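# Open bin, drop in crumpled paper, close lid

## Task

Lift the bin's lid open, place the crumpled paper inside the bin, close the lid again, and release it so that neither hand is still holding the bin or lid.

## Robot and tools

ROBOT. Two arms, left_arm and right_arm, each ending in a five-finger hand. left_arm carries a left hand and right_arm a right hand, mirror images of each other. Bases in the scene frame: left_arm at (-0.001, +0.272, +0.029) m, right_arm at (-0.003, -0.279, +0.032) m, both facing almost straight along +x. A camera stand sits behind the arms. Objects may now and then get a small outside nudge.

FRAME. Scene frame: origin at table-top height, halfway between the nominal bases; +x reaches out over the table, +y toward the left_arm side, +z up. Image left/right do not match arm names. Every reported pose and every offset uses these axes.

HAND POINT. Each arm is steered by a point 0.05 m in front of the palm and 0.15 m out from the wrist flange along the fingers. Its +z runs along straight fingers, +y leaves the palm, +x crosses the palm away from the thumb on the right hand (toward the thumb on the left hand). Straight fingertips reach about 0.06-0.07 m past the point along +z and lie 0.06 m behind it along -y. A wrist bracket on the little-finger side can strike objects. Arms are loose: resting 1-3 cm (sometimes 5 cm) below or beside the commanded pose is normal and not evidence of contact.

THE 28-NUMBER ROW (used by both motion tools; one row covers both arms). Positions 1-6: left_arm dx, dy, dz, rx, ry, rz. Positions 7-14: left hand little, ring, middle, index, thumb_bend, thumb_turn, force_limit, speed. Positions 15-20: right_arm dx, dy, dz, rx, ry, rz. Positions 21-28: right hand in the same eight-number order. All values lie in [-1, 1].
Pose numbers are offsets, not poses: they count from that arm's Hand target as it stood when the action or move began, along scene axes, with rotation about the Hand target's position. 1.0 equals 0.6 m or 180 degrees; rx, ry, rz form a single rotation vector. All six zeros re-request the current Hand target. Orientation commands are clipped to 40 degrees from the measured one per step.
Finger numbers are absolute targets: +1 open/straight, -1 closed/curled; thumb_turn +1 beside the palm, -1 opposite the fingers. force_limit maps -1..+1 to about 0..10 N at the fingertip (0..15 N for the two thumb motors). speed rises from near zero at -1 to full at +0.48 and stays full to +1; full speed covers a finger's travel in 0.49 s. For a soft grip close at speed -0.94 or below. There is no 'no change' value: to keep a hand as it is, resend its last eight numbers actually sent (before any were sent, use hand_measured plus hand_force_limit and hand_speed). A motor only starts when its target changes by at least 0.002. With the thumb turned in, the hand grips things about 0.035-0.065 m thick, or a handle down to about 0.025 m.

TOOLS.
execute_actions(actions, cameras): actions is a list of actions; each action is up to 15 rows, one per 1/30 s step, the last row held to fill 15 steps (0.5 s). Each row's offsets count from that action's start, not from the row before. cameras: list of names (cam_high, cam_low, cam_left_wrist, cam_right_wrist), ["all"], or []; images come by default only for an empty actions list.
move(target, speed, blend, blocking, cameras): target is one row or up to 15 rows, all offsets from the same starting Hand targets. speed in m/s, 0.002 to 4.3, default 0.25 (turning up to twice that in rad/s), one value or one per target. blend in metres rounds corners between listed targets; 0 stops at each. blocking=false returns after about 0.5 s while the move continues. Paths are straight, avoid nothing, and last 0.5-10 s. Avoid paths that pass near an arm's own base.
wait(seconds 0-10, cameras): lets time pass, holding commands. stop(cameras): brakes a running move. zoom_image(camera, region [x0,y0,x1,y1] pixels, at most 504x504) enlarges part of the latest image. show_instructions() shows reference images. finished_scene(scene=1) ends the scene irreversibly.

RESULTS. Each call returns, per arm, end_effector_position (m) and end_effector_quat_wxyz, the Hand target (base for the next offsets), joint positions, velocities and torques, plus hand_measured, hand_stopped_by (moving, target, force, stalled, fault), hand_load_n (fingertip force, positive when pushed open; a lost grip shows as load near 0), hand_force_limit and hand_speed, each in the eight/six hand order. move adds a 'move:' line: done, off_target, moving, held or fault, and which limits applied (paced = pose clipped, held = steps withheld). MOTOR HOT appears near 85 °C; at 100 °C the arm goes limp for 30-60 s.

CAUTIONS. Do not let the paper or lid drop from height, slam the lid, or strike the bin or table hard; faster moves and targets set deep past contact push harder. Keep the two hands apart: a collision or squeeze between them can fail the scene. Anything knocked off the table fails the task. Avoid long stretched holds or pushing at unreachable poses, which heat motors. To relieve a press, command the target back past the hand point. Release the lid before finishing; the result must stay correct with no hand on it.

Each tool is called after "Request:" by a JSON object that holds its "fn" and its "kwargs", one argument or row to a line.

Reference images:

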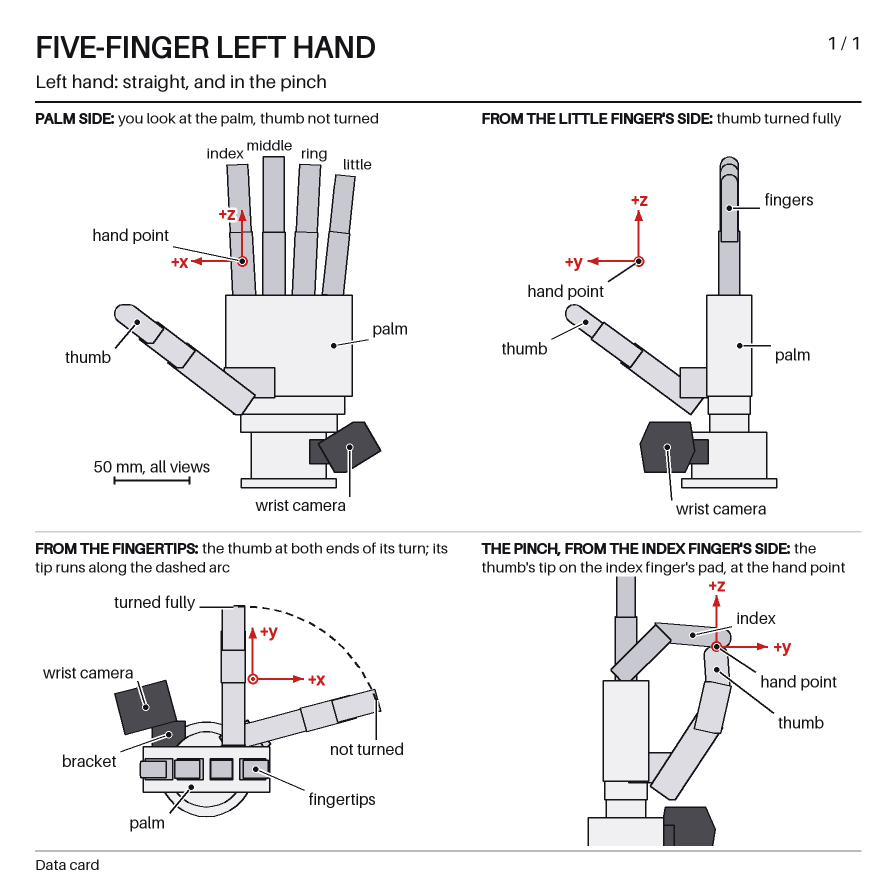

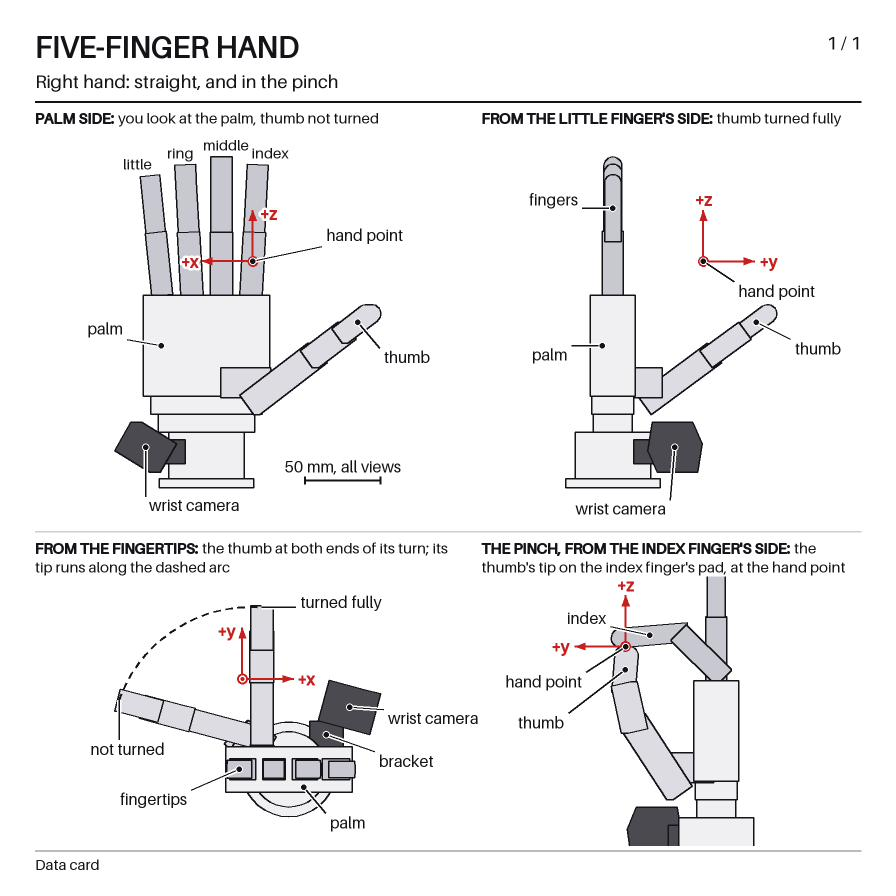

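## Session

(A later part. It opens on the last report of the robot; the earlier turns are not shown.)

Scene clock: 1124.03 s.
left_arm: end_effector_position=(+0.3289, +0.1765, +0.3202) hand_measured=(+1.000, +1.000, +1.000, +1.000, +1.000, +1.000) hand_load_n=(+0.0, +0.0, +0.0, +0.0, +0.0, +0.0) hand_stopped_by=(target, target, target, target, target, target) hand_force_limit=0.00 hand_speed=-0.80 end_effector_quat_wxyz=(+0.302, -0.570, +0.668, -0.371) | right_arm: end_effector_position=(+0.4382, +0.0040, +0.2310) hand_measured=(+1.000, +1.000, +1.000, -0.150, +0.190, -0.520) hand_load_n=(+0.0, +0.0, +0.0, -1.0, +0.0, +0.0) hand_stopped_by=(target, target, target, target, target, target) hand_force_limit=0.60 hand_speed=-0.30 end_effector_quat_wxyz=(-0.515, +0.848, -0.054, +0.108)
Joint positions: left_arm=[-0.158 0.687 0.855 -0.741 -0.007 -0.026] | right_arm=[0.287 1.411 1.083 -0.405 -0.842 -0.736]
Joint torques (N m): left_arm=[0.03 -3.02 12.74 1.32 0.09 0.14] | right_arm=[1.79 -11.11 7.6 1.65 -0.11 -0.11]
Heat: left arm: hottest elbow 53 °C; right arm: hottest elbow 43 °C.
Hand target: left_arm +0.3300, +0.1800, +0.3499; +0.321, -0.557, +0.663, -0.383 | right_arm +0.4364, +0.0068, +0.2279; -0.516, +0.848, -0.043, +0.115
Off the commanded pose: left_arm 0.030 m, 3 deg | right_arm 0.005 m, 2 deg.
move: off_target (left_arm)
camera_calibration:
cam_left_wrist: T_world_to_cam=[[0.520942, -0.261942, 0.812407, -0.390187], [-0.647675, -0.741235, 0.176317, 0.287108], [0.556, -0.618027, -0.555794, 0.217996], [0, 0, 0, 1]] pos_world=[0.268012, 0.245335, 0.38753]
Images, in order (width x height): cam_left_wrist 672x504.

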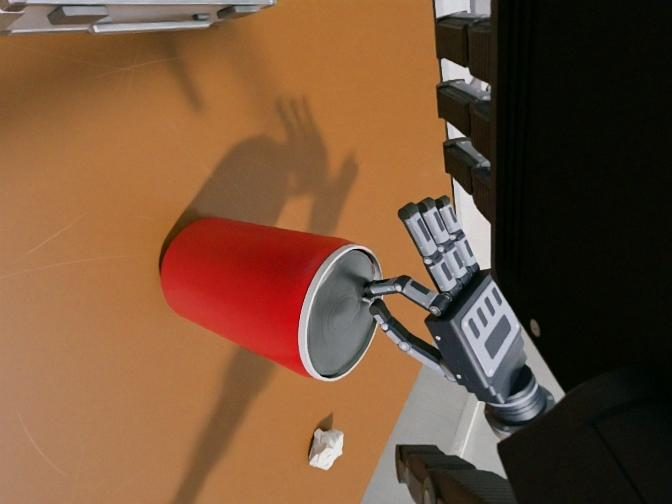

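Request:
{"fn": "move", "kwargs": {
  "target": [
    [0,0,0,0,0,0,1,1,1,1,1,1,0,-0.8,0,0,-0.005,0,0,0,1,1,1,-0.2,0.15,-0.52,0.4,-0.7]
  ],
  "speed": 0.05,
  "cameras": ["cam_left_wrist"]
}}

Request:
{"fn": "zoom_image", "kwargs": {
  "camera": "cam_left_wrist",
  "region": [350, 265, 400, 315]
}}

Scene clock: 1140.90 s.
left_arm: end_effector_position=(+0.3289, +0.1765, +0.3202) hand_measured=(+1.000, +1.000, +1.000, +1.000, +1.000, +1.000) hand_load_n=(+0.0, +0.0, +0.0, +0.0, +0.0, +0.0) hand_stopped_by=(target, target, target, target, target, target) hand_force_limit=0.00 hand_speed=-0.80 end_effector_quat_wxyz=(+0.302, -0.570, +0.668, -0.371) | right_arm: end_effector_position=(+0.4382, +0.0045, +0.2305) hand_measured=(+1.000, +1.000, +1.000, -0.198, +0.152, -0.520) hand_load_n=(+0.0, +0.0, +0.0, +5.0, +4.0, +1.0) hand_stopped_by=(target, target, target, target, target, target) hand_force_limit=0.40 hand_speed=-0.70 end_effector_quat_wxyz=(-0.516, +0.848, -0.053, +0.111)
Joint positions: left_arm=[-0.158 0.687 0.855 -0.741 -0.007 -0.026] | right_arm=[0.288 1.41 1.078 -0.396 -0.841 -0.736]
Joint torques (N m): left_arm=[-0.03 -3.02 12.74 1.32 0.09 0.14] | right_arm=[1.79 -10.81 7.53 1.63 -0.13 -0.11]
Heat: left arm: hottest elbow 53 °C; right arm: hottest elbow 43 °C.
Hand target: left_arm +0.3300, +0.1800, +0.3499; +0.321, -0.557, +0.663, -0.383 | right_arm +0.4364, +0.0068, +0.2249; -0.516, +0.848, -0.043, +0.115
Off the commanded pose: left_arm 0.030 m, 3 deg | right_arm 0.006 m, 1 deg.
move: off_target (left_arm)
camera_calibration:
cam_left_wrist: T_world_to_cam=[[0.520942, -0.261942, 0.812407, -0.390187], [-0.647675, -0.741235, 0.176317, 0.287108], [0.556, -0.618027, -0.555794, 0.217996], [0, 0, 0, 1]] pos_world=[0.268012, 0.245335, 0.38753]
Images, in order (width x height): cam_left_wrist 672x504.

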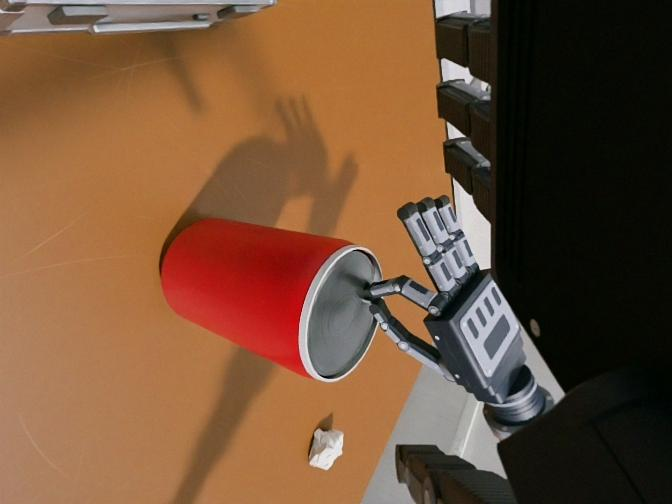

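Scaled by 10.080 from the camera's 672x504 image, which has a finer 960x720 frame.

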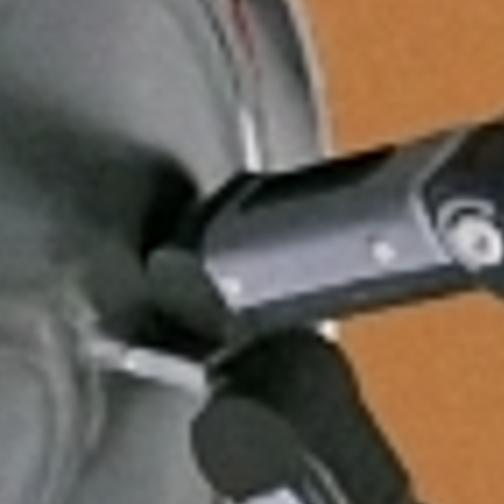

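Request:
{"fn": "move", "kwargs": {
  "target": [
    [0,0,0,0,0,0,1,1,1,1,1,1,0,-0.8,0,0,-0.005,0,0,0,1,1,1,-0.6,0.02,-0.52,0.9,-0.7]
  ],
  "speed": 0.05,
  "cameras": ["cam_left_wrist"]
}}

Request:
{"fn": "zoom_image", "kwargs": {
  "camera": "cam_left_wrist",
  "region": [350, 265, 400, 315]
}}

Scene clock: 1143.80 s.
left_arm: end_effector_position=(+0.3289, +0.1765, +0.3202) hand_measured=(+1.000, +1.000, +1.000, +1.000, +1.000, +1.000) hand_load_n=(+0.0, +0.0, +0.0, +0.0, +0.0, +0.0) hand_stopped_by=(target, target, target, target, target, target) hand_force_limit=0.00 hand_speed=-0.80 end_effector_quat_wxyz=(+0.302, -0.570, +0.668, -0.371) | right_arm: end_effector_position=(+0.4371, +0.0074, +0.2295) hand_measured=(+1.000, +1.000, +1.000, -0.218, +0.022, -0.520) hand_load_n=(+0.0, -0.5, +0.0, +1.0, +2.5, +0.0) hand_stopped_by=(target, target, target, force, target, target) hand_force_limit=0.90 hand_speed=-0.70 end_effector_quat_wxyz=(-0.517, +0.847, -0.049, +0.112)
Joint positions: left_arm=[-0.158 0.687 0.855 -0.741 -0.007 -0.026] | right_arm=[0.294 1.41 1.074 -0.385 -0.841 -0.736]
Joint torques (N m): left_arm=[-0.03 -3.08 12.75 1.32 0.08 0.14] | right_arm=[1.85 -10.4 7.47 1.52 -0.12 -0.1]
Heat: left arm: hottest elbow 53 °C; right arm: hottest elbow 43 °C.
Hand target: left_arm +0.3300, +0.1800, +0.3499; +0.321, -0.557, +0.663, -0.383 | right_arm +0.4364, +0.0068, +0.2219; -0.516, +0.848, -0.043, +0.115
Off the commanded pose: left_arm 0.030 m, 3 deg | right_arm 0.008 m, 1 deg.
move: off_target (left_arm)
camera_calibration:
cam_left_wrist: T_world_to_cam=[[0.520942, -0.261942, 0.812407, -0.390187], [-0.647675, -0.741235, 0.176317, 0.287108], [0.556, -0.618027, -0.555794, 0.217996], [0, 0, 0, 1]] pos_world=[0.268012, 0.245335, 0.38753]
Images, in order (width x height): cam_left_wrist 672x504.

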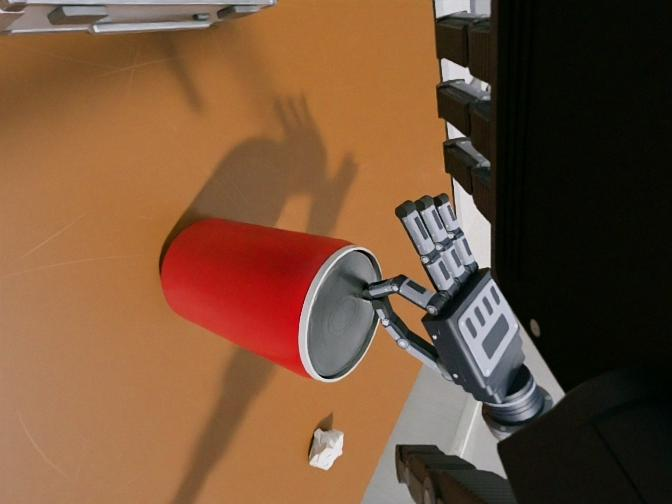

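Scaled by 10.080 from the camera's 672x504 image, which has a finer 960x720 frame.

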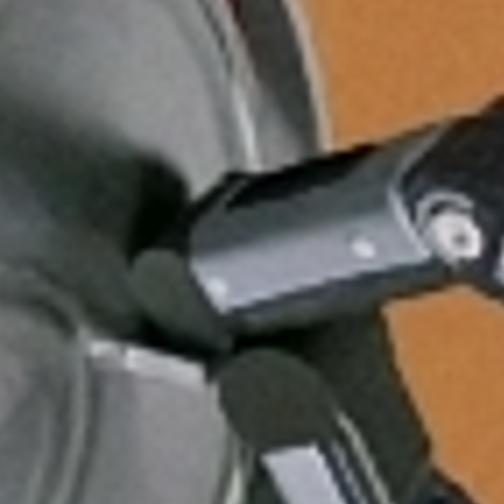

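Request:
{"fn": "move", "kwargs": {
  "target": [
    [0,0,0,0,0,0,1,1,1,1,1,1,0,-0.8,0,-0.003,-0.003,0,0,0,1,1,1,-0.65,0.022,-0.52,0.8,-0.8]
  ],
  "speed": 0.05,
  "cameras": ["cam_left_wrist"]
}}

Request:
{"fn": "zoom_image", "kwargs": {
  "camera": "cam_left_wrist",
  "region": [350, 265, 400, 315]
}}

Scene clock: 1152.53 s.
left_arm: end_effector_position=(+0.3289, +0.1765, +0.3202) hand_measured=(+1.000, +1.000, +1.000, +1.000, +1.000, +1.000) hand_load_n=(+0.0, +0.0, +0.0, +0.5, +0.0, +0.0) hand_stopped_by=(target, target, target, target, target, target) hand_force_limit=0.00 hand_speed=-0.80 end_effector_quat_wxyz=(+0.302, -0.570, +0.668, -0.371) | right_arm: end_effector_position=(+0.4365, +0.0083, +0.2293) hand_measured=(+1.000, +1.000, +1.000, -0.232, +0.024, -0.520) hand_load_n=(+0.0, +0.0, -0.5, +8.5, +3.0, +0.0) hand_stopped_by=(target, target, target, force, target, target) hand_force_limit=0.80 hand_speed=-0.80 end_effector_quat_wxyz=(-0.518, +0.847, -0.047, +0.112)
Joint positions: left_arm=[-0.158 0.687 0.855 -0.741 -0.007 -0.026] | right_arm=[0.296 1.41 1.072 -0.382 -0.842 -0.736]
Joint torques (N m): left_arm=[0.03 -3.02 12.74 1.33 0.09 0.14] | right_arm=[1.55 -10.46 7.24 1.46 -0.19 -0.14]
Heat: left arm: hottest elbow 53 °C; right arm: hottest elbow 43 °C.
Hand target: left_arm +0.3300, +0.1800, +0.3499; +0.321, -0.557, +0.663, -0.383 | right_arm +0.4364, +0.0050, +0.2201; -0.516, +0.848, -0.043, +0.115
Off the commanded pose: left_arm 0.030 m, 3 deg | right_arm 0.010 m, 1 deg.
move: off_target (left_arm)
camera_calibration:
cam_left_wrist: T_world_to_cam=[[0.520942, -0.261942, 0.812407, -0.390187], [-0.647675, -0.741235, 0.176317, 0.287108], [0.556, -0.618027, -0.555794, 0.217996], [0, 0, 0, 1]] pos_world=[0.268012, 0.245335, 0.38753]
Images, in order (width x height): cam_left_wrist 672x504.

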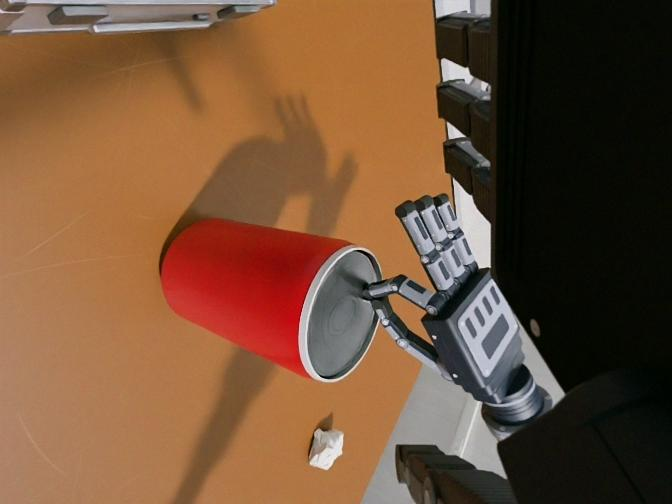

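Scaled by 10.080 from the camera's 672x504 image, which has a finer 960x720 frame.

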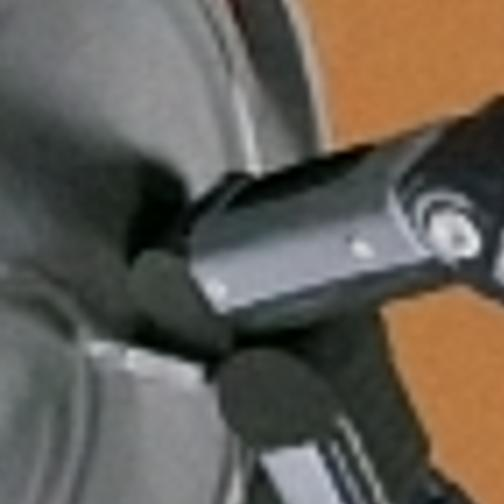

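Request:
{"fn": "move", "kwargs": {
  "target": [
    [0,0,0,0,0,0,1,1,1,1,1,1,0,-0.8,0.01,0.003,0.067,0,0,0,1,1,1,-0.65,0.022,-0.52,0.8,-0.8]
  ],
  "speed": 0.03,
  "cameras": ["cam_left_wrist"]
}}

Request:
{"fn": "zoom_image", "kwargs": {
  "camera": "cam_left_wrist",
  "region": [340, 245, 410, 315]
}}

Scene clock: 1157.43 s.
left_arm: end_effector_position=(+0.3289, +0.1765, +0.3202) hand_measured=(+1.000, +1.000, +1.000, +1.000, +1.000, +1.000) hand_load_n=(+0.0, +0.0, +0.0, +0.0, +0.0, +0.0) hand_stopped_by=(target, target, target, target, target, target) hand_force_limit=0.00 hand_speed=-0.80 end_effector_quat_wxyz=(+0.302, -0.570, +0.668, -0.371) | right_arm: end_effector_position=(+0.4284, +0.0024, +0.2301) hand_measured=(+1.000, +1.000, +1.000, -0.232, +0.024, -0.520) hand_load_n=(+0.0, +0.0, +0.0, +9.0, +3.0, +0.0) hand_stopped_by=(target, target, target, force, target, target) hand_force_limit=0.80 hand_speed=-0.80 end_effector_quat_wxyz=(-0.508, +0.854, -0.063, +0.091)
Joint positions: left_arm=[-0.158 0.687 0.855 -0.741 -0.007 -0.026] | right_arm=[0.29 1.405 1.088 -0.459 -0.842 -0.736]
Joint torques (N m): left_arm=[-0.03 -2.96 12.75 1.32 0.09 0.14] | right_arm=[1.49 -11.58 13.96 0.39 -0.23 -0.13]
Heat: left arm: hottest elbow 53 °C; right arm: hottest elbow 43 °C.
Hand target: left_arm +0.3300, +0.1800, +0.3499; +0.321, -0.557, +0.663, -0.383 | right_arm +0.4424, +0.0068, +0.2603; -0.516, +0.848, -0.043, +0.115
Off the commanded pose: left_arm 0.030 m, 3 deg | right_arm 0.034 m, 4 deg.
move: off_target (left_arm, right_arm)
camera_calibration:
cam_left_wrist: T_world_to_cam=[[0.520942, -0.261942, 0.812407, -0.390187], [-0.647675, -0.741235, 0.176317, 0.287108], [0.556, -0.618027, -0.555794, 0.217996], [0, 0, 0, 1]] pos_world=[0.268012, 0.245335, 0.38753]
Images, in order (width x height): cam_left_wrist 672x504.

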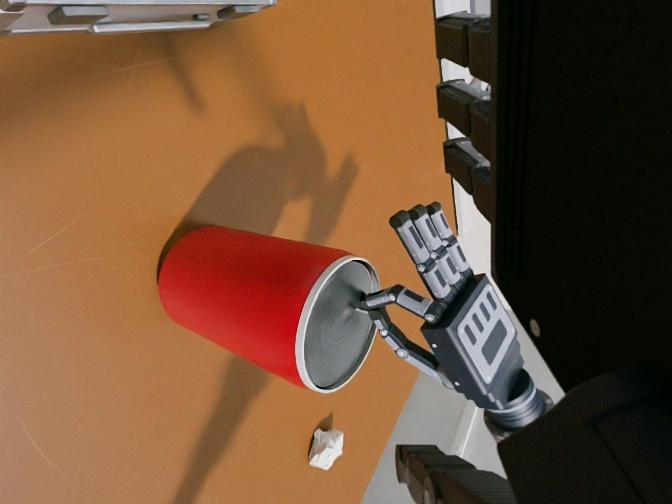

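Scaled by 7.200 from the camera's 672x504 image, which has a finer 960x720 frame.

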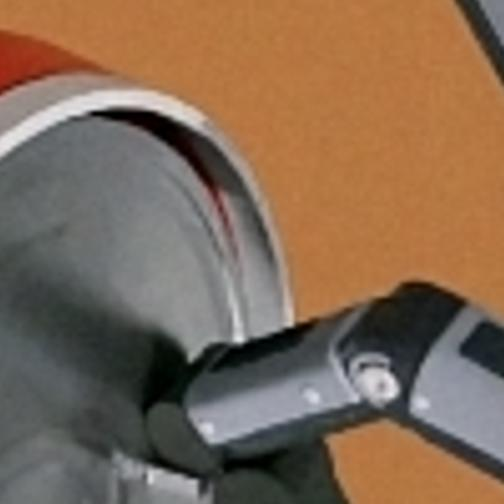

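Request:
{"fn": "move", "kwargs": {
  "target": [
    [0,0,0,0,0,0,1,1,1,1,1,1,0,-0.8,0.008,0,0.025,0,0,0,1,1,1,-0.65,0.022,-0.52,0.8,-0.8]
  ],
  "speed": 0.03,
  "cameras": ["cam_left_wrist", "cam_low"]
}}

Request:
{"fn": "zoom_image", "kwargs": {
  "camera": "cam_left_wrist",
  "region": [290, 245, 410, 365]
}}

Scene clock: 1162.43 s.
left_arm: end_effector_position=(+0.3289, +0.1765, +0.3202) hand_measured=(+1.000, +1.000, +1.000, +1.000, +1.000, +1.000) hand_load_n=(+0.0, +0.0, +0.0, +0.0, +0.0, +0.0) hand_stopped_by=(target, target, target, target, target, target) hand_force_limit=0.00 hand_speed=-0.80 end_effector_quat_wxyz=(+0.302, -0.570, +0.668, -0.371) | right_arm: end_effector_position=(+0.4294, +0.0059, +0.2438) hand_measured=(+1.000, +1.000, +1.000, -0.232, +0.024, -0.520) hand_load_n=(+0.0, -0.5, +0.0, +8.5, +3.0, +0.0) hand_stopped_by=(target, target, target, force, target, target) hand_force_limit=0.80 hand_speed=-0.80 end_effector_quat_wxyz=(-0.507, +0.855, -0.062, +0.086)
Joint positions: left_arm=[-0.158 0.687 0.855 -0.741 -0.007 -0.026] | right_arm=[0.296 1.405 1.127 -0.507 -0.842 -0.736]
Joint torques (N m): left_arm=[-0.03 -3.02 12.74 1.32 0.08 0.14] | right_arm=[1.32 -11.4 14.39 0.53 -0.34 -0.17]
Heat: left arm: hottest elbow 53 °C; right arm: hottest elbow 43 °C.
Hand target: left_arm +0.3300, +0.1800, +0.3499; +0.321, -0.557, +0.663, -0.383 | right_arm +0.4472, +0.0068, +0.2753; -0.516, +0.848, -0.043, +0.115
Off the commanded pose: left_arm 0.030 m, 3 deg | right_arm 0.036 m, 4 deg.
move: off_target (left_arm, right_arm)
camera_calibration:
cam_left_wrist: T_world_to_cam=[[0.520942, -0.261942, 0.812407, -0.390187], [-0.647675, -0.741235, 0.176317, 0.287108], [0.556, -0.618027, -0.555794, 0.217996], [0, 0, 0, 1]] pos_world=[0.268012, 0.245335, 0.38753]
Images, in order (width x height): cam_low 672x504, cam_left_wrist 672x504.

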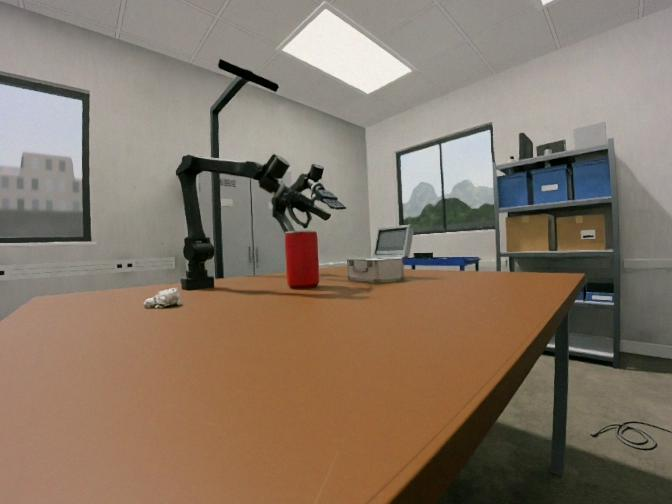

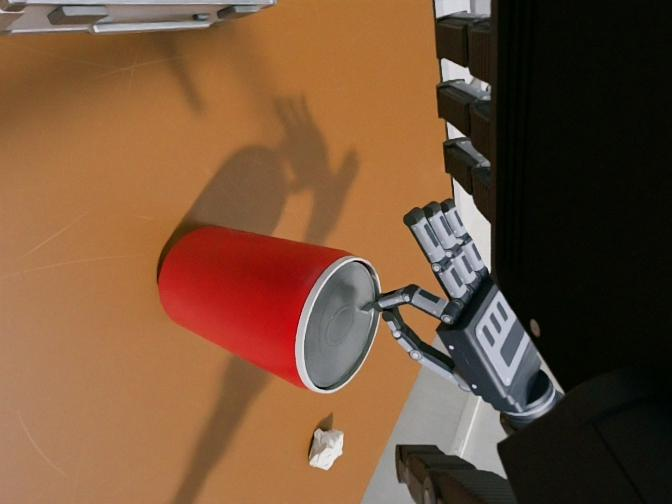

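Scaled by 4.200 from the camera's 672x504 image, which has a finer 960x720 frame.

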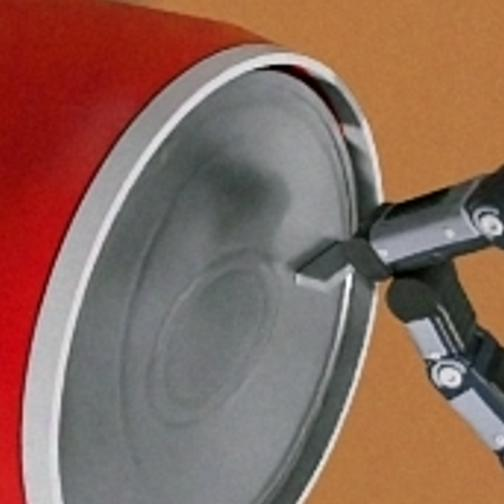

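Request:
{"fn": "move", "kwargs": {
  "target": [
    [0,0,0,0,0,0,1,1,1,1,1,1,0,-0.8,-0.01,-0.01,-0.03,0,0,0,1,1,1,0.0,0.022,-0.52,0.8,0]
  ],
  "speed": 0.05
}}

Request:
{"fn": "move", "kwargs": {
  "target": [
    [0,0,0,0,0,0,1,1,1,1,1,1,0,-0.8,0.0,-0.005,0,0,0,0,1,1,1,0.0,0.17,-0.52,0.8,0]
  ],
  "speed": 0.05,
  "cameras": ["cam_left_wrist"]
}}

Request:
{"fn": "zoom_image", "kwargs": {
  "camera": "cam_left_wrist",
  "region": [345, 275, 395, 325]
}}

Scene clock: 1178.43 s.
left_arm: end_effector_position=(+0.3289, +0.1765, +0.3202) hand_measured=(+1.000, +1.000, +1.000, +1.000, +1.000, +1.000) hand_load_n=(+0.0, +0.0, +0.0, +0.0, +0.0, +0.0) hand_stopped_by=(target, target, target, target, target, target) hand_force_limit=0.00 hand_speed=-0.80 end_effector_quat_wxyz=(+0.302, -0.570, +0.668, -0.371) | right_arm: end_effector_position=(+0.4310, +0.0045, +0.2438) hand_measured=(+1.000, +1.000, +1.000, +0.000, +0.022, -0.520) hand_load_n=(+0.0, +0.0, +0.0, +0.0, +0.0, +0.0) hand_stopped_by=(target, target, target, target, target, target) hand_force_limit=0.80 hand_speed=0.00 end_effector_quat_wxyz=(-0.507, +0.855, -0.060, +0.089)
Joint positions: left_arm=[-0.158 0.687 0.855 -0.741 -0.007 -0.026] | right_arm=[0.293 1.405 1.127 -0.505 -0.842 -0.742]
Joint torques (N m): left_arm=[-0.03 -3.08 12.74 1.31 0.09 0.14] | right_arm=[0.91 -11.75 9.74 1.8 -0.6 -0.2]
Heat: left arm: hottest elbow 53 °C; right arm: hottest elbow 44 °C.
Hand target: left_arm +0.3300, +0.1800, +0.3499; +0.321, -0.557, +0.663, -0.383 | right_arm +0.4412, +0.0008, +0.2573; -0.516, +0.848, -0.043, +0.115
Off the commanded pose: left_arm 0.030 m, 3 deg | right_arm 0.017 m, 4 deg.
move: off_target (left_arm, right_arm)

Scene clock: 1179.57 s.
left_arm: end_effector_position=(+0.3289, +0.1765, +0.3202) hand_measured=(+1.000, +1.000, +1.000, +1.000, +1.000, +1.000) hand_load_n=(+0.0, +0.0, +0.0, +0.0, +0.0, +0.0) hand_stopped_by=(target, target, target, target, target, target) hand_force_limit=0.00 hand_speed=-0.80 end_effector_quat_wxyz=(+0.302, -0.570, +0.668, -0.371) | right_arm: end_effector_position=(+0.4333, +0.0009, +0.2441) hand_measured=(+1.000, +1.000, +1.000, +0.000, +0.170, -0.520) hand_load_n=(+0.0, +0.0, +0.0, +0.0, +0.0, +0.0) hand_stopped_by=(target, target, target, target, target, target) hand_force_limit=0.80 hand_speed=0.00 end_effector_quat_wxyz=(-0.508, +0.854, -0.061, +0.092)
Joint positions: left_arm=[-0.158 0.687 0.855 -0.741 -0.007 -0.026] | right_arm=[0.284 1.405 1.127 -0.505 -0.847 -0.748]
Joint torques (N m): left_arm=[0.03 -3.08 12.75 1.33 0.09 0.14] | right_arm=[0.91 -11.93 9.62 1.58 -0.61 -0.2]
Heat: left arm: hottest elbow 53 °C; right arm: hottest elbow 44 °C.
Hand target: left_arm +0.3300, +0.1800, +0.3499; +0.321, -0.557, +0.663, -0.383 | right_arm +0.4412, -0.0022, +0.2573; -0.516, +0.848, -0.043, +0.115
Off the commanded pose: left_arm 0.030 m, 3 deg | right_arm 0.016 m, 4 deg.
move: off_target (left_arm, right_arm)
camera_calibration:
cam_left_wrist: T_world_to_cam=[[0.520942, -0.261942, 0.812407, -0.390187], [-0.647675, -0.741235, 0.176317, 0.287108], [0.556, -0.618027, -0.555794, 0.217996], [0, 0, 0, 1]] pos_world=[0.268012, 0.245335, 0.38753]
Images, in order (width x height): cam_left_wrist 672x504.

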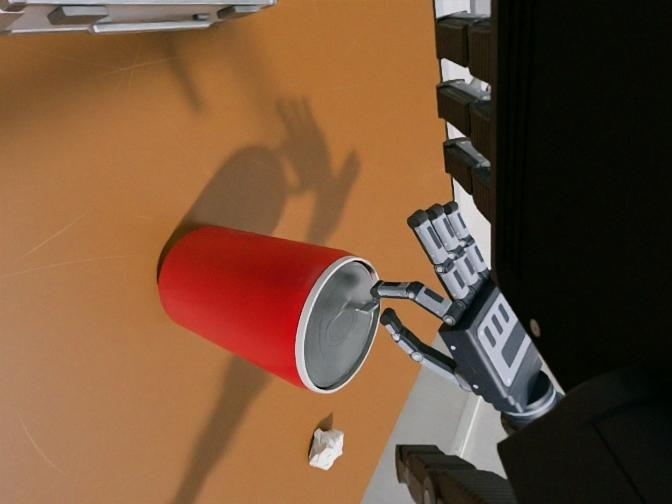

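Scaled by 10.080 from the camera's 672x504 image, which has a finer 960x720 frame.

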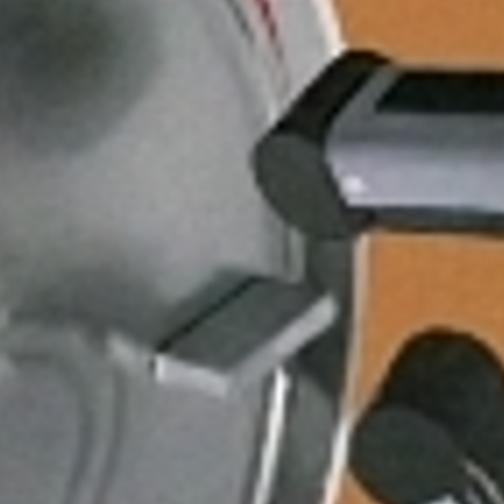

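Request:
{"fn": "move", "kwargs": {
  "target": [
    [0,0,0,0,0,0,1,1,1,1,1,1,0,-0.8,-0.0198,0.005,-0.02,0.009,0.0356,-0.038,1,1,1,0.0,0.17,-0.52,0.8,0]
  ],
  "speed": 0.05,
  "cameras": ["cam_left_wrist"]
}}

Request:
{"fn": "zoom_image", "kwargs": {
  "camera": "cam_left_wrist",
  "region": [345, 275, 395, 325]
}}

Scene clock: 1215.23 s.
left_arm: end_effector_position=(+0.3289, +0.1765, +0.3202) hand_measured=(+1.000, +1.000, +1.000, +1.000, +1.000, +1.000) hand_load_n=(+0.0, +0.0, +0.0, +0.0, +0.0, +0.0) hand_stopped_by=(target, target, target, target, target, target) hand_force_limit=0.00 hand_speed=-0.80 end_effector_quat_wxyz=(+0.302, -0.570, +0.668, -0.371) | right_arm: end_effector_position=(+0.4288, -0.0007, +0.2336) hand_measured=(+1.000, +1.000, +1.000, +0.000, +0.170, -0.520) hand_load_n=(+0.0, +0.0, +0.0, +0.0, +0.0, +0.0) hand_stopped_by=(target, target, target, target, target, target) hand_force_limit=0.80 hand_speed=0.00 end_effector_quat_wxyz=(-0.508, +0.848, -0.124, +0.086)
Joint positions: left_arm=[-0.158 0.687 0.855 -0.741 -0.007 -0.026] | right_arm=[0.284 1.387 1.069 -0.421 -0.8 -0.601]
Joint torques (N m): left_arm=[0.03 -3.02 12.74 1.32 0.08 0.14] | right_arm=[1.85 -12.16 8.54 1.84 -0.1 0.22]
Heat: left arm: hottest elbow 54 °C; right arm: hottest elbow 43 °C.
Hand target: left_arm +0.3300, +0.1800, +0.3499; +0.321, -0.557, +0.663, -0.383 | right_arm +0.4294, +0.0008, +0.2453; -0.517, +0.841, -0.124, +0.097
Off the commanded pose: left_arm 0.030 m, 3 deg | right_arm 0.012 m, 2 deg.
move: off_target (left_arm, right_arm)
camera_calibration:
cam_left_wrist: T_world_to_cam=[[0.520942, -0.261942, 0.812407, -0.390187], [-0.647675, -0.741235, 0.176317, 0.287108], [0.556, -0.618027, -0.555794, 0.217996], [0, 0, 0, 1]] pos_world=[0.268012, 0.245335, 0.38753]
Images, in order (width x height): cam_left_wrist 672x504.

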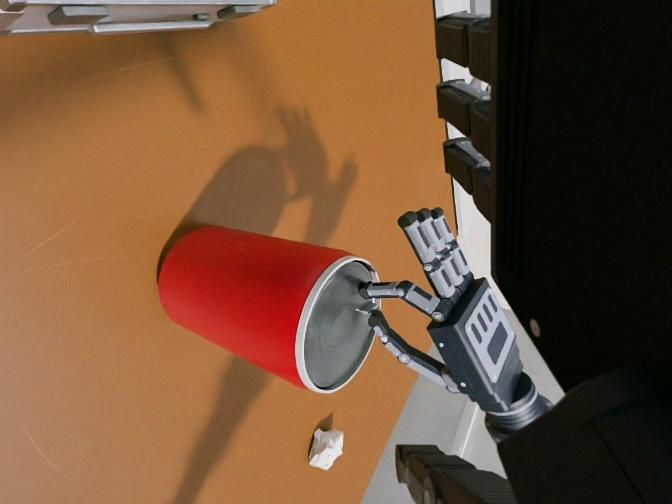

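Scaled by 10.080 from the camera's 672x504 image, which has a finer 960x720 frame.

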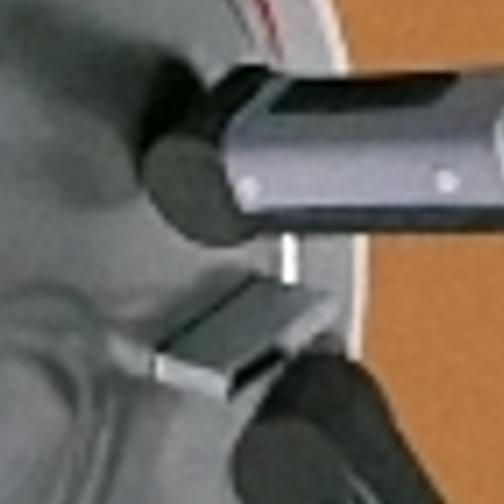

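Request:
{"fn": "move", "kwargs": {
  "target": [
    [0,0,0,0,0,0,1,1,1,1,1,1,0,-0.8,-0.001,-0.008,-0.015,0,0,0,1,1,1,-0.06,0.17,-0.52,0.8,-0.3]
  ],
  "speed": 0.05,
  "cameras": ["cam_left_wrist"]
}}

Request:
{"fn": "zoom_image", "kwargs": {
  "camera": "cam_left_wrist",
  "region": [345, 275, 395, 325]
}}

Scene clock: 1224.83 s.
left_arm: end_effector_position=(+0.3289, +0.1765, +0.3202) hand_measured=(+1.000, +1.000, +1.000, +1.000, +1.000, +1.000) hand_load_n=(+0.0, +0.0, -0.5, +0.0, +0.0, +0.0) hand_stopped_by=(target, target, target, target, target, target) hand_force_limit=0.00 hand_speed=-0.80 end_effector_quat_wxyz=(+0.302, -0.570, +0.668, -0.371) | right_arm: end_effector_position=(+0.4280, -0.0007, +0.2322) hand_measured=(+1.000, +1.000, +1.000, -0.060, +0.170, -0.520) hand_load_n=(+0.0, +0.0, +0.0, +0.5, +0.0, +0.0) hand_stopped_by=(target, target, target, target, target, target) hand_force_limit=0.80 hand_speed=-0.30 end_effector_quat_wxyz=(-0.511, +0.846, -0.123, +0.090)
Joint positions: left_arm=[-0.158 0.687 0.855 -0.741 -0.007 -0.026] | right_arm=[0.284 1.381 1.054 -0.396 -0.8 -0.595]
Joint torques (N m): left_arm=[0.03 -3.02 12.74 1.33 0.09 0.14] | right_arm=[1.14 -11.34 7.92 1.62 -0.42 0.12]
Heat: left arm: hottest elbow 54 °C; right arm: hottest elbow 43 °C.
Hand target: left_arm +0.3300, +0.1800, +0.3499; +0.321, -0.557, +0.663, -0.383 | right_arm +0.4288, -0.0040, +0.2363; -0.517, +0.841, -0.124, +0.097
Off the commanded pose: left_arm 0.030 m, 3 deg | right_arm 0.005 m, 1 deg.
move: off_target (left_arm)
camera_calibration:
cam_left_wrist: T_world_to_cam=[[0.520942, -0.261942, 0.812407, -0.390187], [-0.647675, -0.741235, 0.176317, 0.287108], [0.556, -0.618027, -0.555794, 0.217996], [0, 0, 0, 1]] pos_world=[0.268012, 0.245335, 0.38753]
Images, in order (width x height): cam_left_wrist 672x504.

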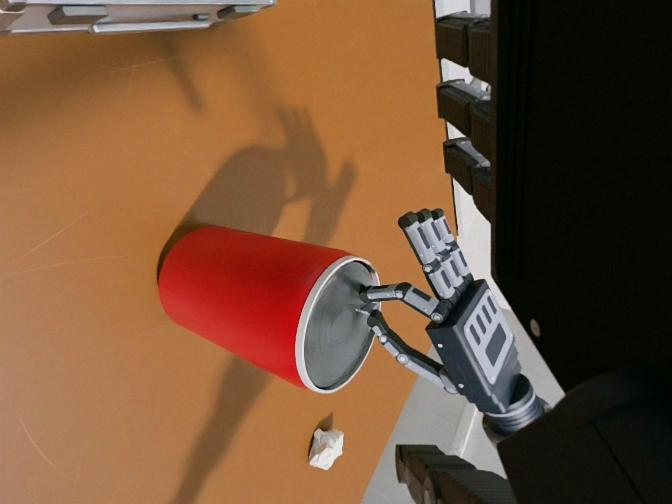

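Scaled by 10.080 from the camera's 672x504 image, which has a finer 960x720 frame.

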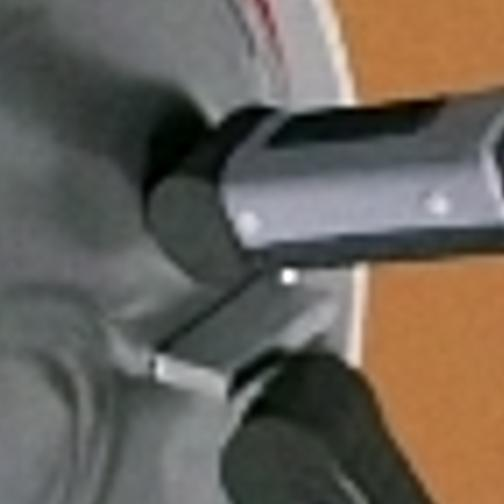

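Request:
{"fn": "move", "kwargs": {
  "target": [
    [0,0,0,0,0,0,1,1,1,1,1,1,0,-0.8,0.0,-0.010,-0.010,0,0,0,1,1,1,-0.10,0.17,-0.52,0.8,-0.3]
  ],
  "speed": 0.05,
  "cameras": ["cam_left_wrist"]
}}

Request:
{"fn": "zoom_image", "kwargs": {
  "camera": "cam_left_wrist",
  "region": [345, 275, 395, 325]
}}

Scene clock: 1229.33 s.
left_arm: end_effector_position=(+0.3289, +0.1765, +0.3202) hand_measured=(+1.000, +1.000, +1.000, +1.000, +1.000, +1.000) hand_load_n=(+0.0, +0.0, +0.0, +0.0, +0.0, +0.0) hand_stopped_by=(target, target, target, target, target, target) hand_force_limit=0.00 hand_speed=-0.80 end_effector_quat_wxyz=(+0.302, -0.570, +0.668, -0.371) | right_arm: end_effector_position=(+0.4269, -0.0023, +0.2316) hand_measured=(+1.000, +1.000, +1.000, -0.100, +0.170, -0.520) hand_load_n=(+0.0, +0.0, +0.0, +0.5, +0.0, +0.0) hand_stopped_by=(target, target, target, target, target, target) hand_force_limit=0.80 hand_speed=-0.30 end_effector_quat_wxyz=(-0.515, +0.844, -0.122, +0.089)
Joint positions: left_arm=[-0.158 0.687 0.855 -0.741 -0.007 -0.026] | right_arm=[0.277 1.378 1.045 -0.385 -0.812 -0.593]
Joint torques (N m): left_arm=[0.03 -3.08 12.75 1.32 0.09 0.14] | right_arm=[0.91 -10.99 7.54 1.46 -0.31 -0.01]
Heat: left arm: hottest elbow 54 °C; right arm: hottest elbow 43 °C.
Hand target: left_arm +0.3300, +0.1800, +0.3499; +0.321, -0.557, +0.663, -0.383 | right_arm +0.4288, -0.0100, +0.2303; -0.517, +0.841, -0.124, +0.097
Off the commanded pose: left_arm 0.030 m, 3 deg | right_arm 0.008 m, 1 deg.
move: off_target (left_arm)
camera_calibration:
cam_left_wrist: T_world_to_cam=[[0.520942, -0.261942, 0.812407, -0.390187], [-0.647675, -0.741235, 0.176317, 0.287108], [0.556, -0.618027, -0.555794, 0.217996], [0, 0, 0, 1]] pos_world=[0.268012, 0.245335, 0.38753]
Images, in order (width x height): cam_left_wrist 672x504.

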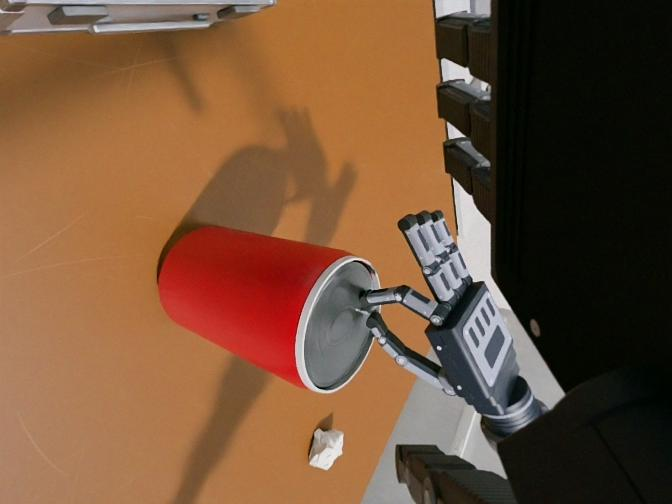

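Scaled by 10.080 from the camera's 672x504 image, which has a finer 960x720 frame.

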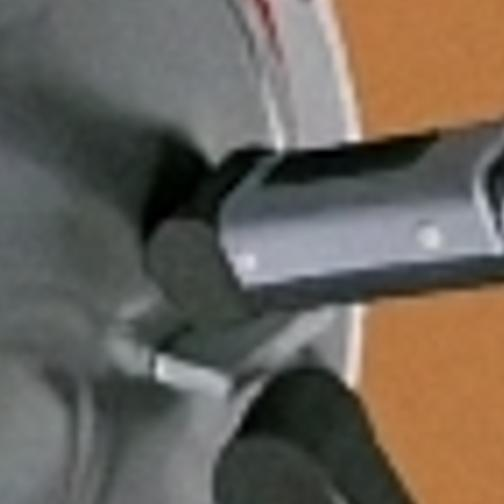

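Request:
{"fn": "move", "kwargs": {
  "target": [
    [0,0,0,0,0,0,1,1,1,1,1,1,0,-0.8,0.002,0.007,-0.008,0,0,0,1,1,1,-0.2,0.17,-0.52,0.5,-0.7]
  ],
  "speed": 0.05,
  "cameras": ["cam_left_wrist"]
}}

Request:
{"fn": "zoom_image", "kwargs": {
  "camera": "cam_left_wrist",
  "region": [345, 275, 395, 325]
}}

Scene clock: 1234.80 s.
left_arm: end_effector_position=(+0.3289, +0.1765, +0.3202) hand_measured=(+1.000, +1.000, +1.000, +1.000, +1.000, +1.000) hand_load_n=(+0.0, +0.0, +0.0, -0.5, +0.0, -0.5) hand_stopped_by=(target, target, target, target, target, target) hand_force_limit=0.00 hand_speed=-0.80 end_effector_quat_wxyz=(+0.302, -0.570, +0.668, -0.371) | right_arm: end_effector_position=(+0.4270, -0.0023, +0.2300) hand_measured=(+1.000, +1.000, +1.000, -0.200, +0.170, -0.520) hand_load_n=(+0.0, +0.0, +0.0, +3.0, +2.0, +0.5) hand_stopped_by=(target, target, target, target, target, target) hand_force_limit=0.50 hand_speed=-0.70 end_effector_quat_wxyz=(-0.516, +0.843, -0.121, +0.091)
Joint positions: left_arm=[-0.158 0.687 0.855 -0.741 -0.007 -0.026] | right_arm=[0.277 1.378 1.038 -0.375 -0.812 -0.593]
Joint torques (N m): left_arm=[0.03 -3.08 12.74 1.33 0.09 0.15] | right_arm=[1.44 -10.11 7.69 1.73 0 0.08]
Heat: left arm: hottest elbow 54 °C; right arm: hottest elbow 43 °C.
Hand target: left_arm +0.3300, +0.1800, +0.3499; +0.321, -0.557, +0.663, -0.383 | right_arm +0.4300, -0.0058, +0.2255; -0.517, +0.841, -0.124, +0.097
Off the commanded pose: left_arm 0.030 m, 3 deg | right_arm 0.006 m, 1 deg.
move: off_target (left_arm)
camera_calibration:
cam_left_wrist: T_world_to_cam=[[0.520942, -0.261942, 0.812407, -0.390187], [-0.647675, -0.741235, 0.176317, 0.287108], [0.556, -0.618027, -0.555794, 0.217996], [0, 0, 0, 1]] pos_world=[0.268012, 0.245335, 0.38753]
Images, in order (width x height): cam_left_wrist 672x504.

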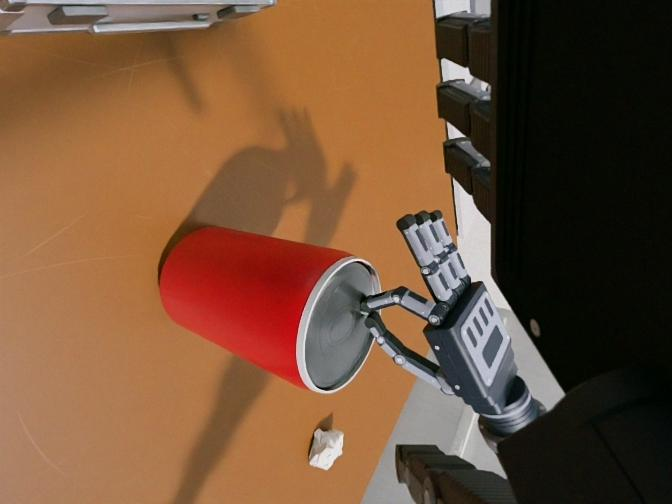

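Scaled by 10.080 from the camera's 672x504 image, which has a finer 960x720 frame.

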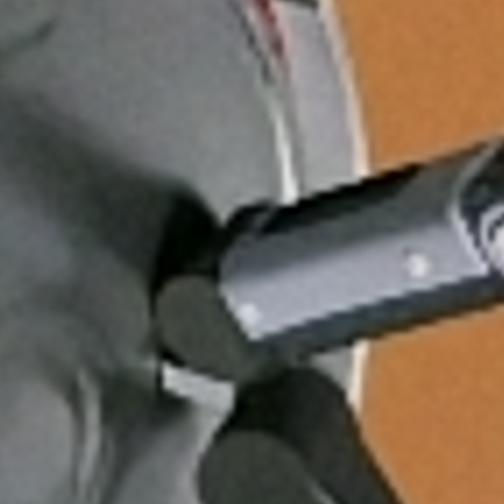

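Request:
{"fn": "move", "kwargs": {
  "target": [
    [0,0,0,0,0,0,1,1,1,1,1,1,0,-0.8,0.0,0.004,-0.005,0,0,0,1,1,1,-0.5,0.17,-0.52,0.9,-0.8]
  ],
  "speed": 0.05,
  "cameras": ["cam_left_wrist"]
}}

Request:
{"fn": "zoom_image", "kwargs": {
  "camera": "cam_left_wrist",
  "region": [345, 275, 395, 325]
}}

Scene clock: 1238.17 s.
left_arm: end_effector_position=(+0.3289, +0.1765, +0.3202) hand_measured=(+1.000, +1.000, +1.000, +1.000, +1.000, +1.000) hand_load_n=(+0.0, +0.0, +0.0, +0.0, +0.0, -0.5) hand_stopped_by=(target, target, target, target, target, target) hand_force_limit=0.00 hand_speed=-0.80 end_effector_quat_wxyz=(+0.302, -0.570, +0.668, -0.371) | right_arm: end_effector_position=(+0.4287, -0.0016, +0.2304) hand_measured=(+1.000, +1.000, +1.000, -0.226, +0.172, -0.520) hand_load_n=(+0.0, +0.0, +0.0, +11.5, +5.0, +0.0) hand_stopped_by=(target, target, target, force, target, target) hand_force_limit=0.90 hand_speed=-0.80 end_effector_quat_wxyz=(-0.519, +0.841, -0.120, +0.095)
Joint positions: left_arm=[-0.158 0.687 0.855 -0.741 -0.007 -0.026] | right_arm=[0.277 1.378 1.035 -0.359 -0.812 -0.59]
Joint torques (N m): left_arm=[0.03 -3.02 12.74 1.33 0.08 0.14] | right_arm=[1.85 -9.76 7.62 1.68 0.14 0.09]
Heat: left arm: hottest elbow 54 °C; right arm: hottest elbow 43 °C.
Hand target: left_arm +0.3300, +0.1800, +0.3499; +0.321, -0.557, +0.663, -0.383 | right_arm +0.4300, -0.0034, +0.2225; -0.517, +0.841, -0.124, +0.097
Off the commanded pose: left_arm 0.030 m, 3 deg | right_arm 0.008 m, 1 deg.
move: off_target (left_arm)
camera_calibration:
cam_left_wrist: T_world_to_cam=[[0.520942, -0.261942, 0.812407, -0.390187], [-0.647675, -0.741235, 0.176317, 0.287108], [0.556, -0.618027, -0.555794, 0.217996], [0, 0, 0, 1]] pos_world=[0.268012, 0.245335, 0.38753]
Images, in order (width x height): cam_left_wrist 672x504.

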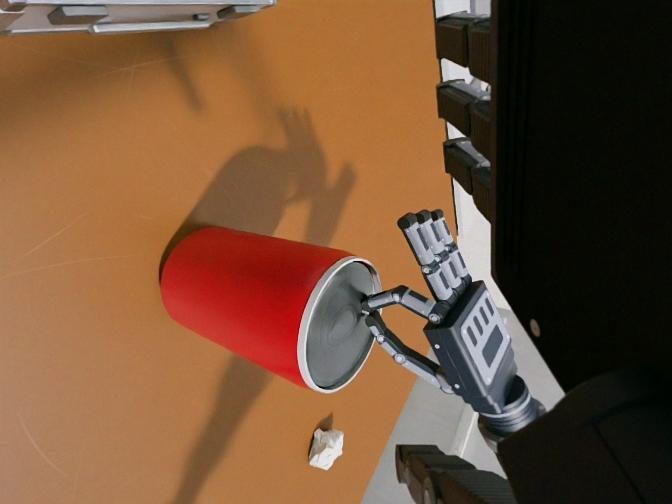

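Scaled by 10.080 from the camera's 672x504 image, which has a finer 960x720 frame.

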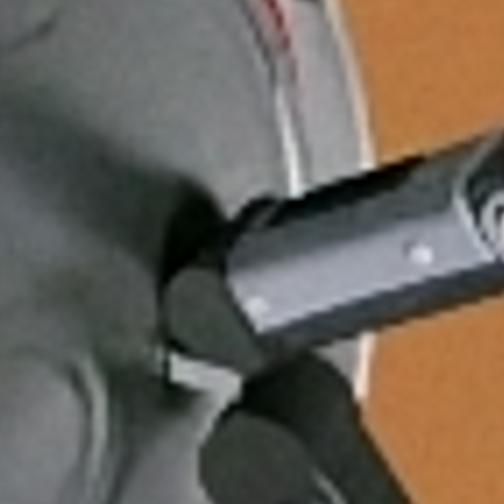

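Request:
{"fn": "move", "kwargs": {
  "target": [
    [0,0,0,0,0,0,1,1,1,1,1,1,0,-0.8,0.005,0.004,0.075,0,0,0,1,1,1,-0.5,0.17,-0.52,0.9,-0.8]
  ],
  "speed": 0.03,
  "cameras": ["cam_left_wrist"]
}}

Request:
{"fn": "zoom_image", "kwargs": {
  "camera": "cam_left_wrist",
  "region": [310, 245, 410, 345]
}}

Scene clock: 1242.60 s.
left_arm: end_effector_position=(+0.3289, +0.1765, +0.3202) hand_measured=(+1.000, +1.000, +1.000, +1.000, +1.000, +1.000) hand_load_n=(+0.0, +0.0, +0.0, +0.0, +0.0, +0.0) hand_stopped_by=(target, target, target, target, target, target) hand_force_limit=0.00 hand_speed=-0.80 end_effector_quat_wxyz=(+0.302, -0.570, +0.668, -0.371) | right_arm: end_effector_position=(+0.4203, -0.0060, +0.2315) hand_measured=(+1.000, +1.000, +1.000, -0.226, +0.172, -0.520) hand_load_n=(+0.0, +0.0, +0.0, +10.0, +6.5, -0.5) hand_stopped_by=(target, target, target, force, target, target) hand_force_limit=0.90 hand_speed=-0.80 end_effector_quat_wxyz=(-0.505, +0.850, -0.132, +0.078)
Joint positions: left_arm=[-0.158 0.687 0.855 -0.741 -0.007 -0.026] | right_arm=[0.277 1.371 1.054 -0.442 -0.803 -0.598]
Joint torques (N m): left_arm=[0.03 -3.02 12.74 1.32 0.08 0.14] | right_arm=[2.02 -11.63 14.27 0.39 -0.22 0.13]
Heat: left arm: hottest elbow 54 °C; right arm: hottest elbow 43 °C.
Hand target: left_arm +0.3300, +0.1800, +0.3499; +0.321, -0.557, +0.663, -0.383 | right_arm +0.4330, -0.0010, +0.2675; -0.517, +0.841, -0.124, +0.097
Off the commanded pose: left_arm 0.030 m, 3 deg | right_arm 0.039 m, 3 deg.
move: off_target (left_arm, right_arm)
camera_calibration:
cam_left_wrist: T_world_to_cam=[[0.520942, -0.261942, 0.812407, -0.390187], [-0.647675, -0.741235, 0.176317, 0.287108], [0.556, -0.618027, -0.555794, 0.217996], [0, 0, 0, 1]] pos_world=[0.268012, 0.245335, 0.38753]
Images, in order (width x height): cam_left_wrist 672x504.

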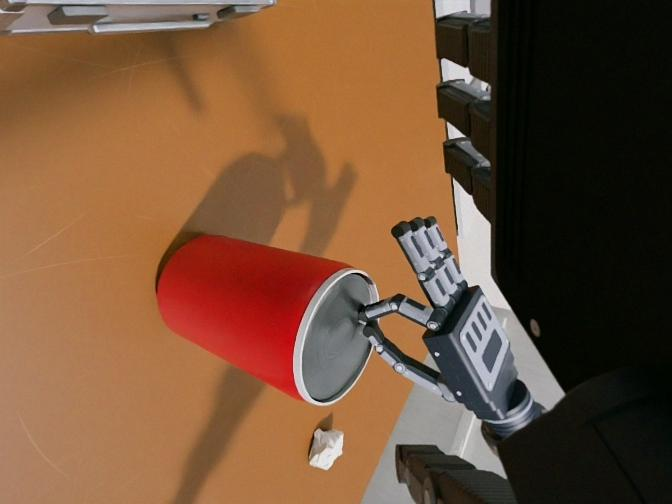

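Scaled by 5.040 from the camera's 672x504 image, which has a finer 960x720 frame.

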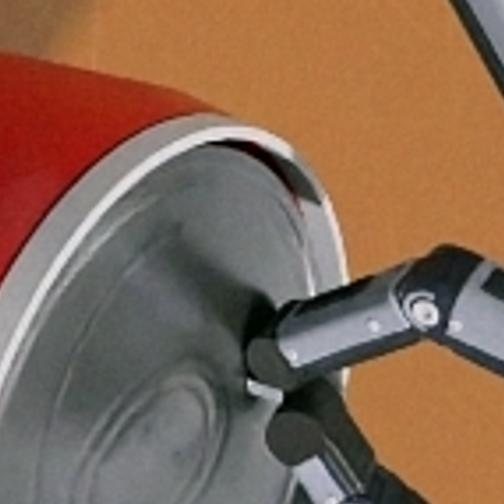

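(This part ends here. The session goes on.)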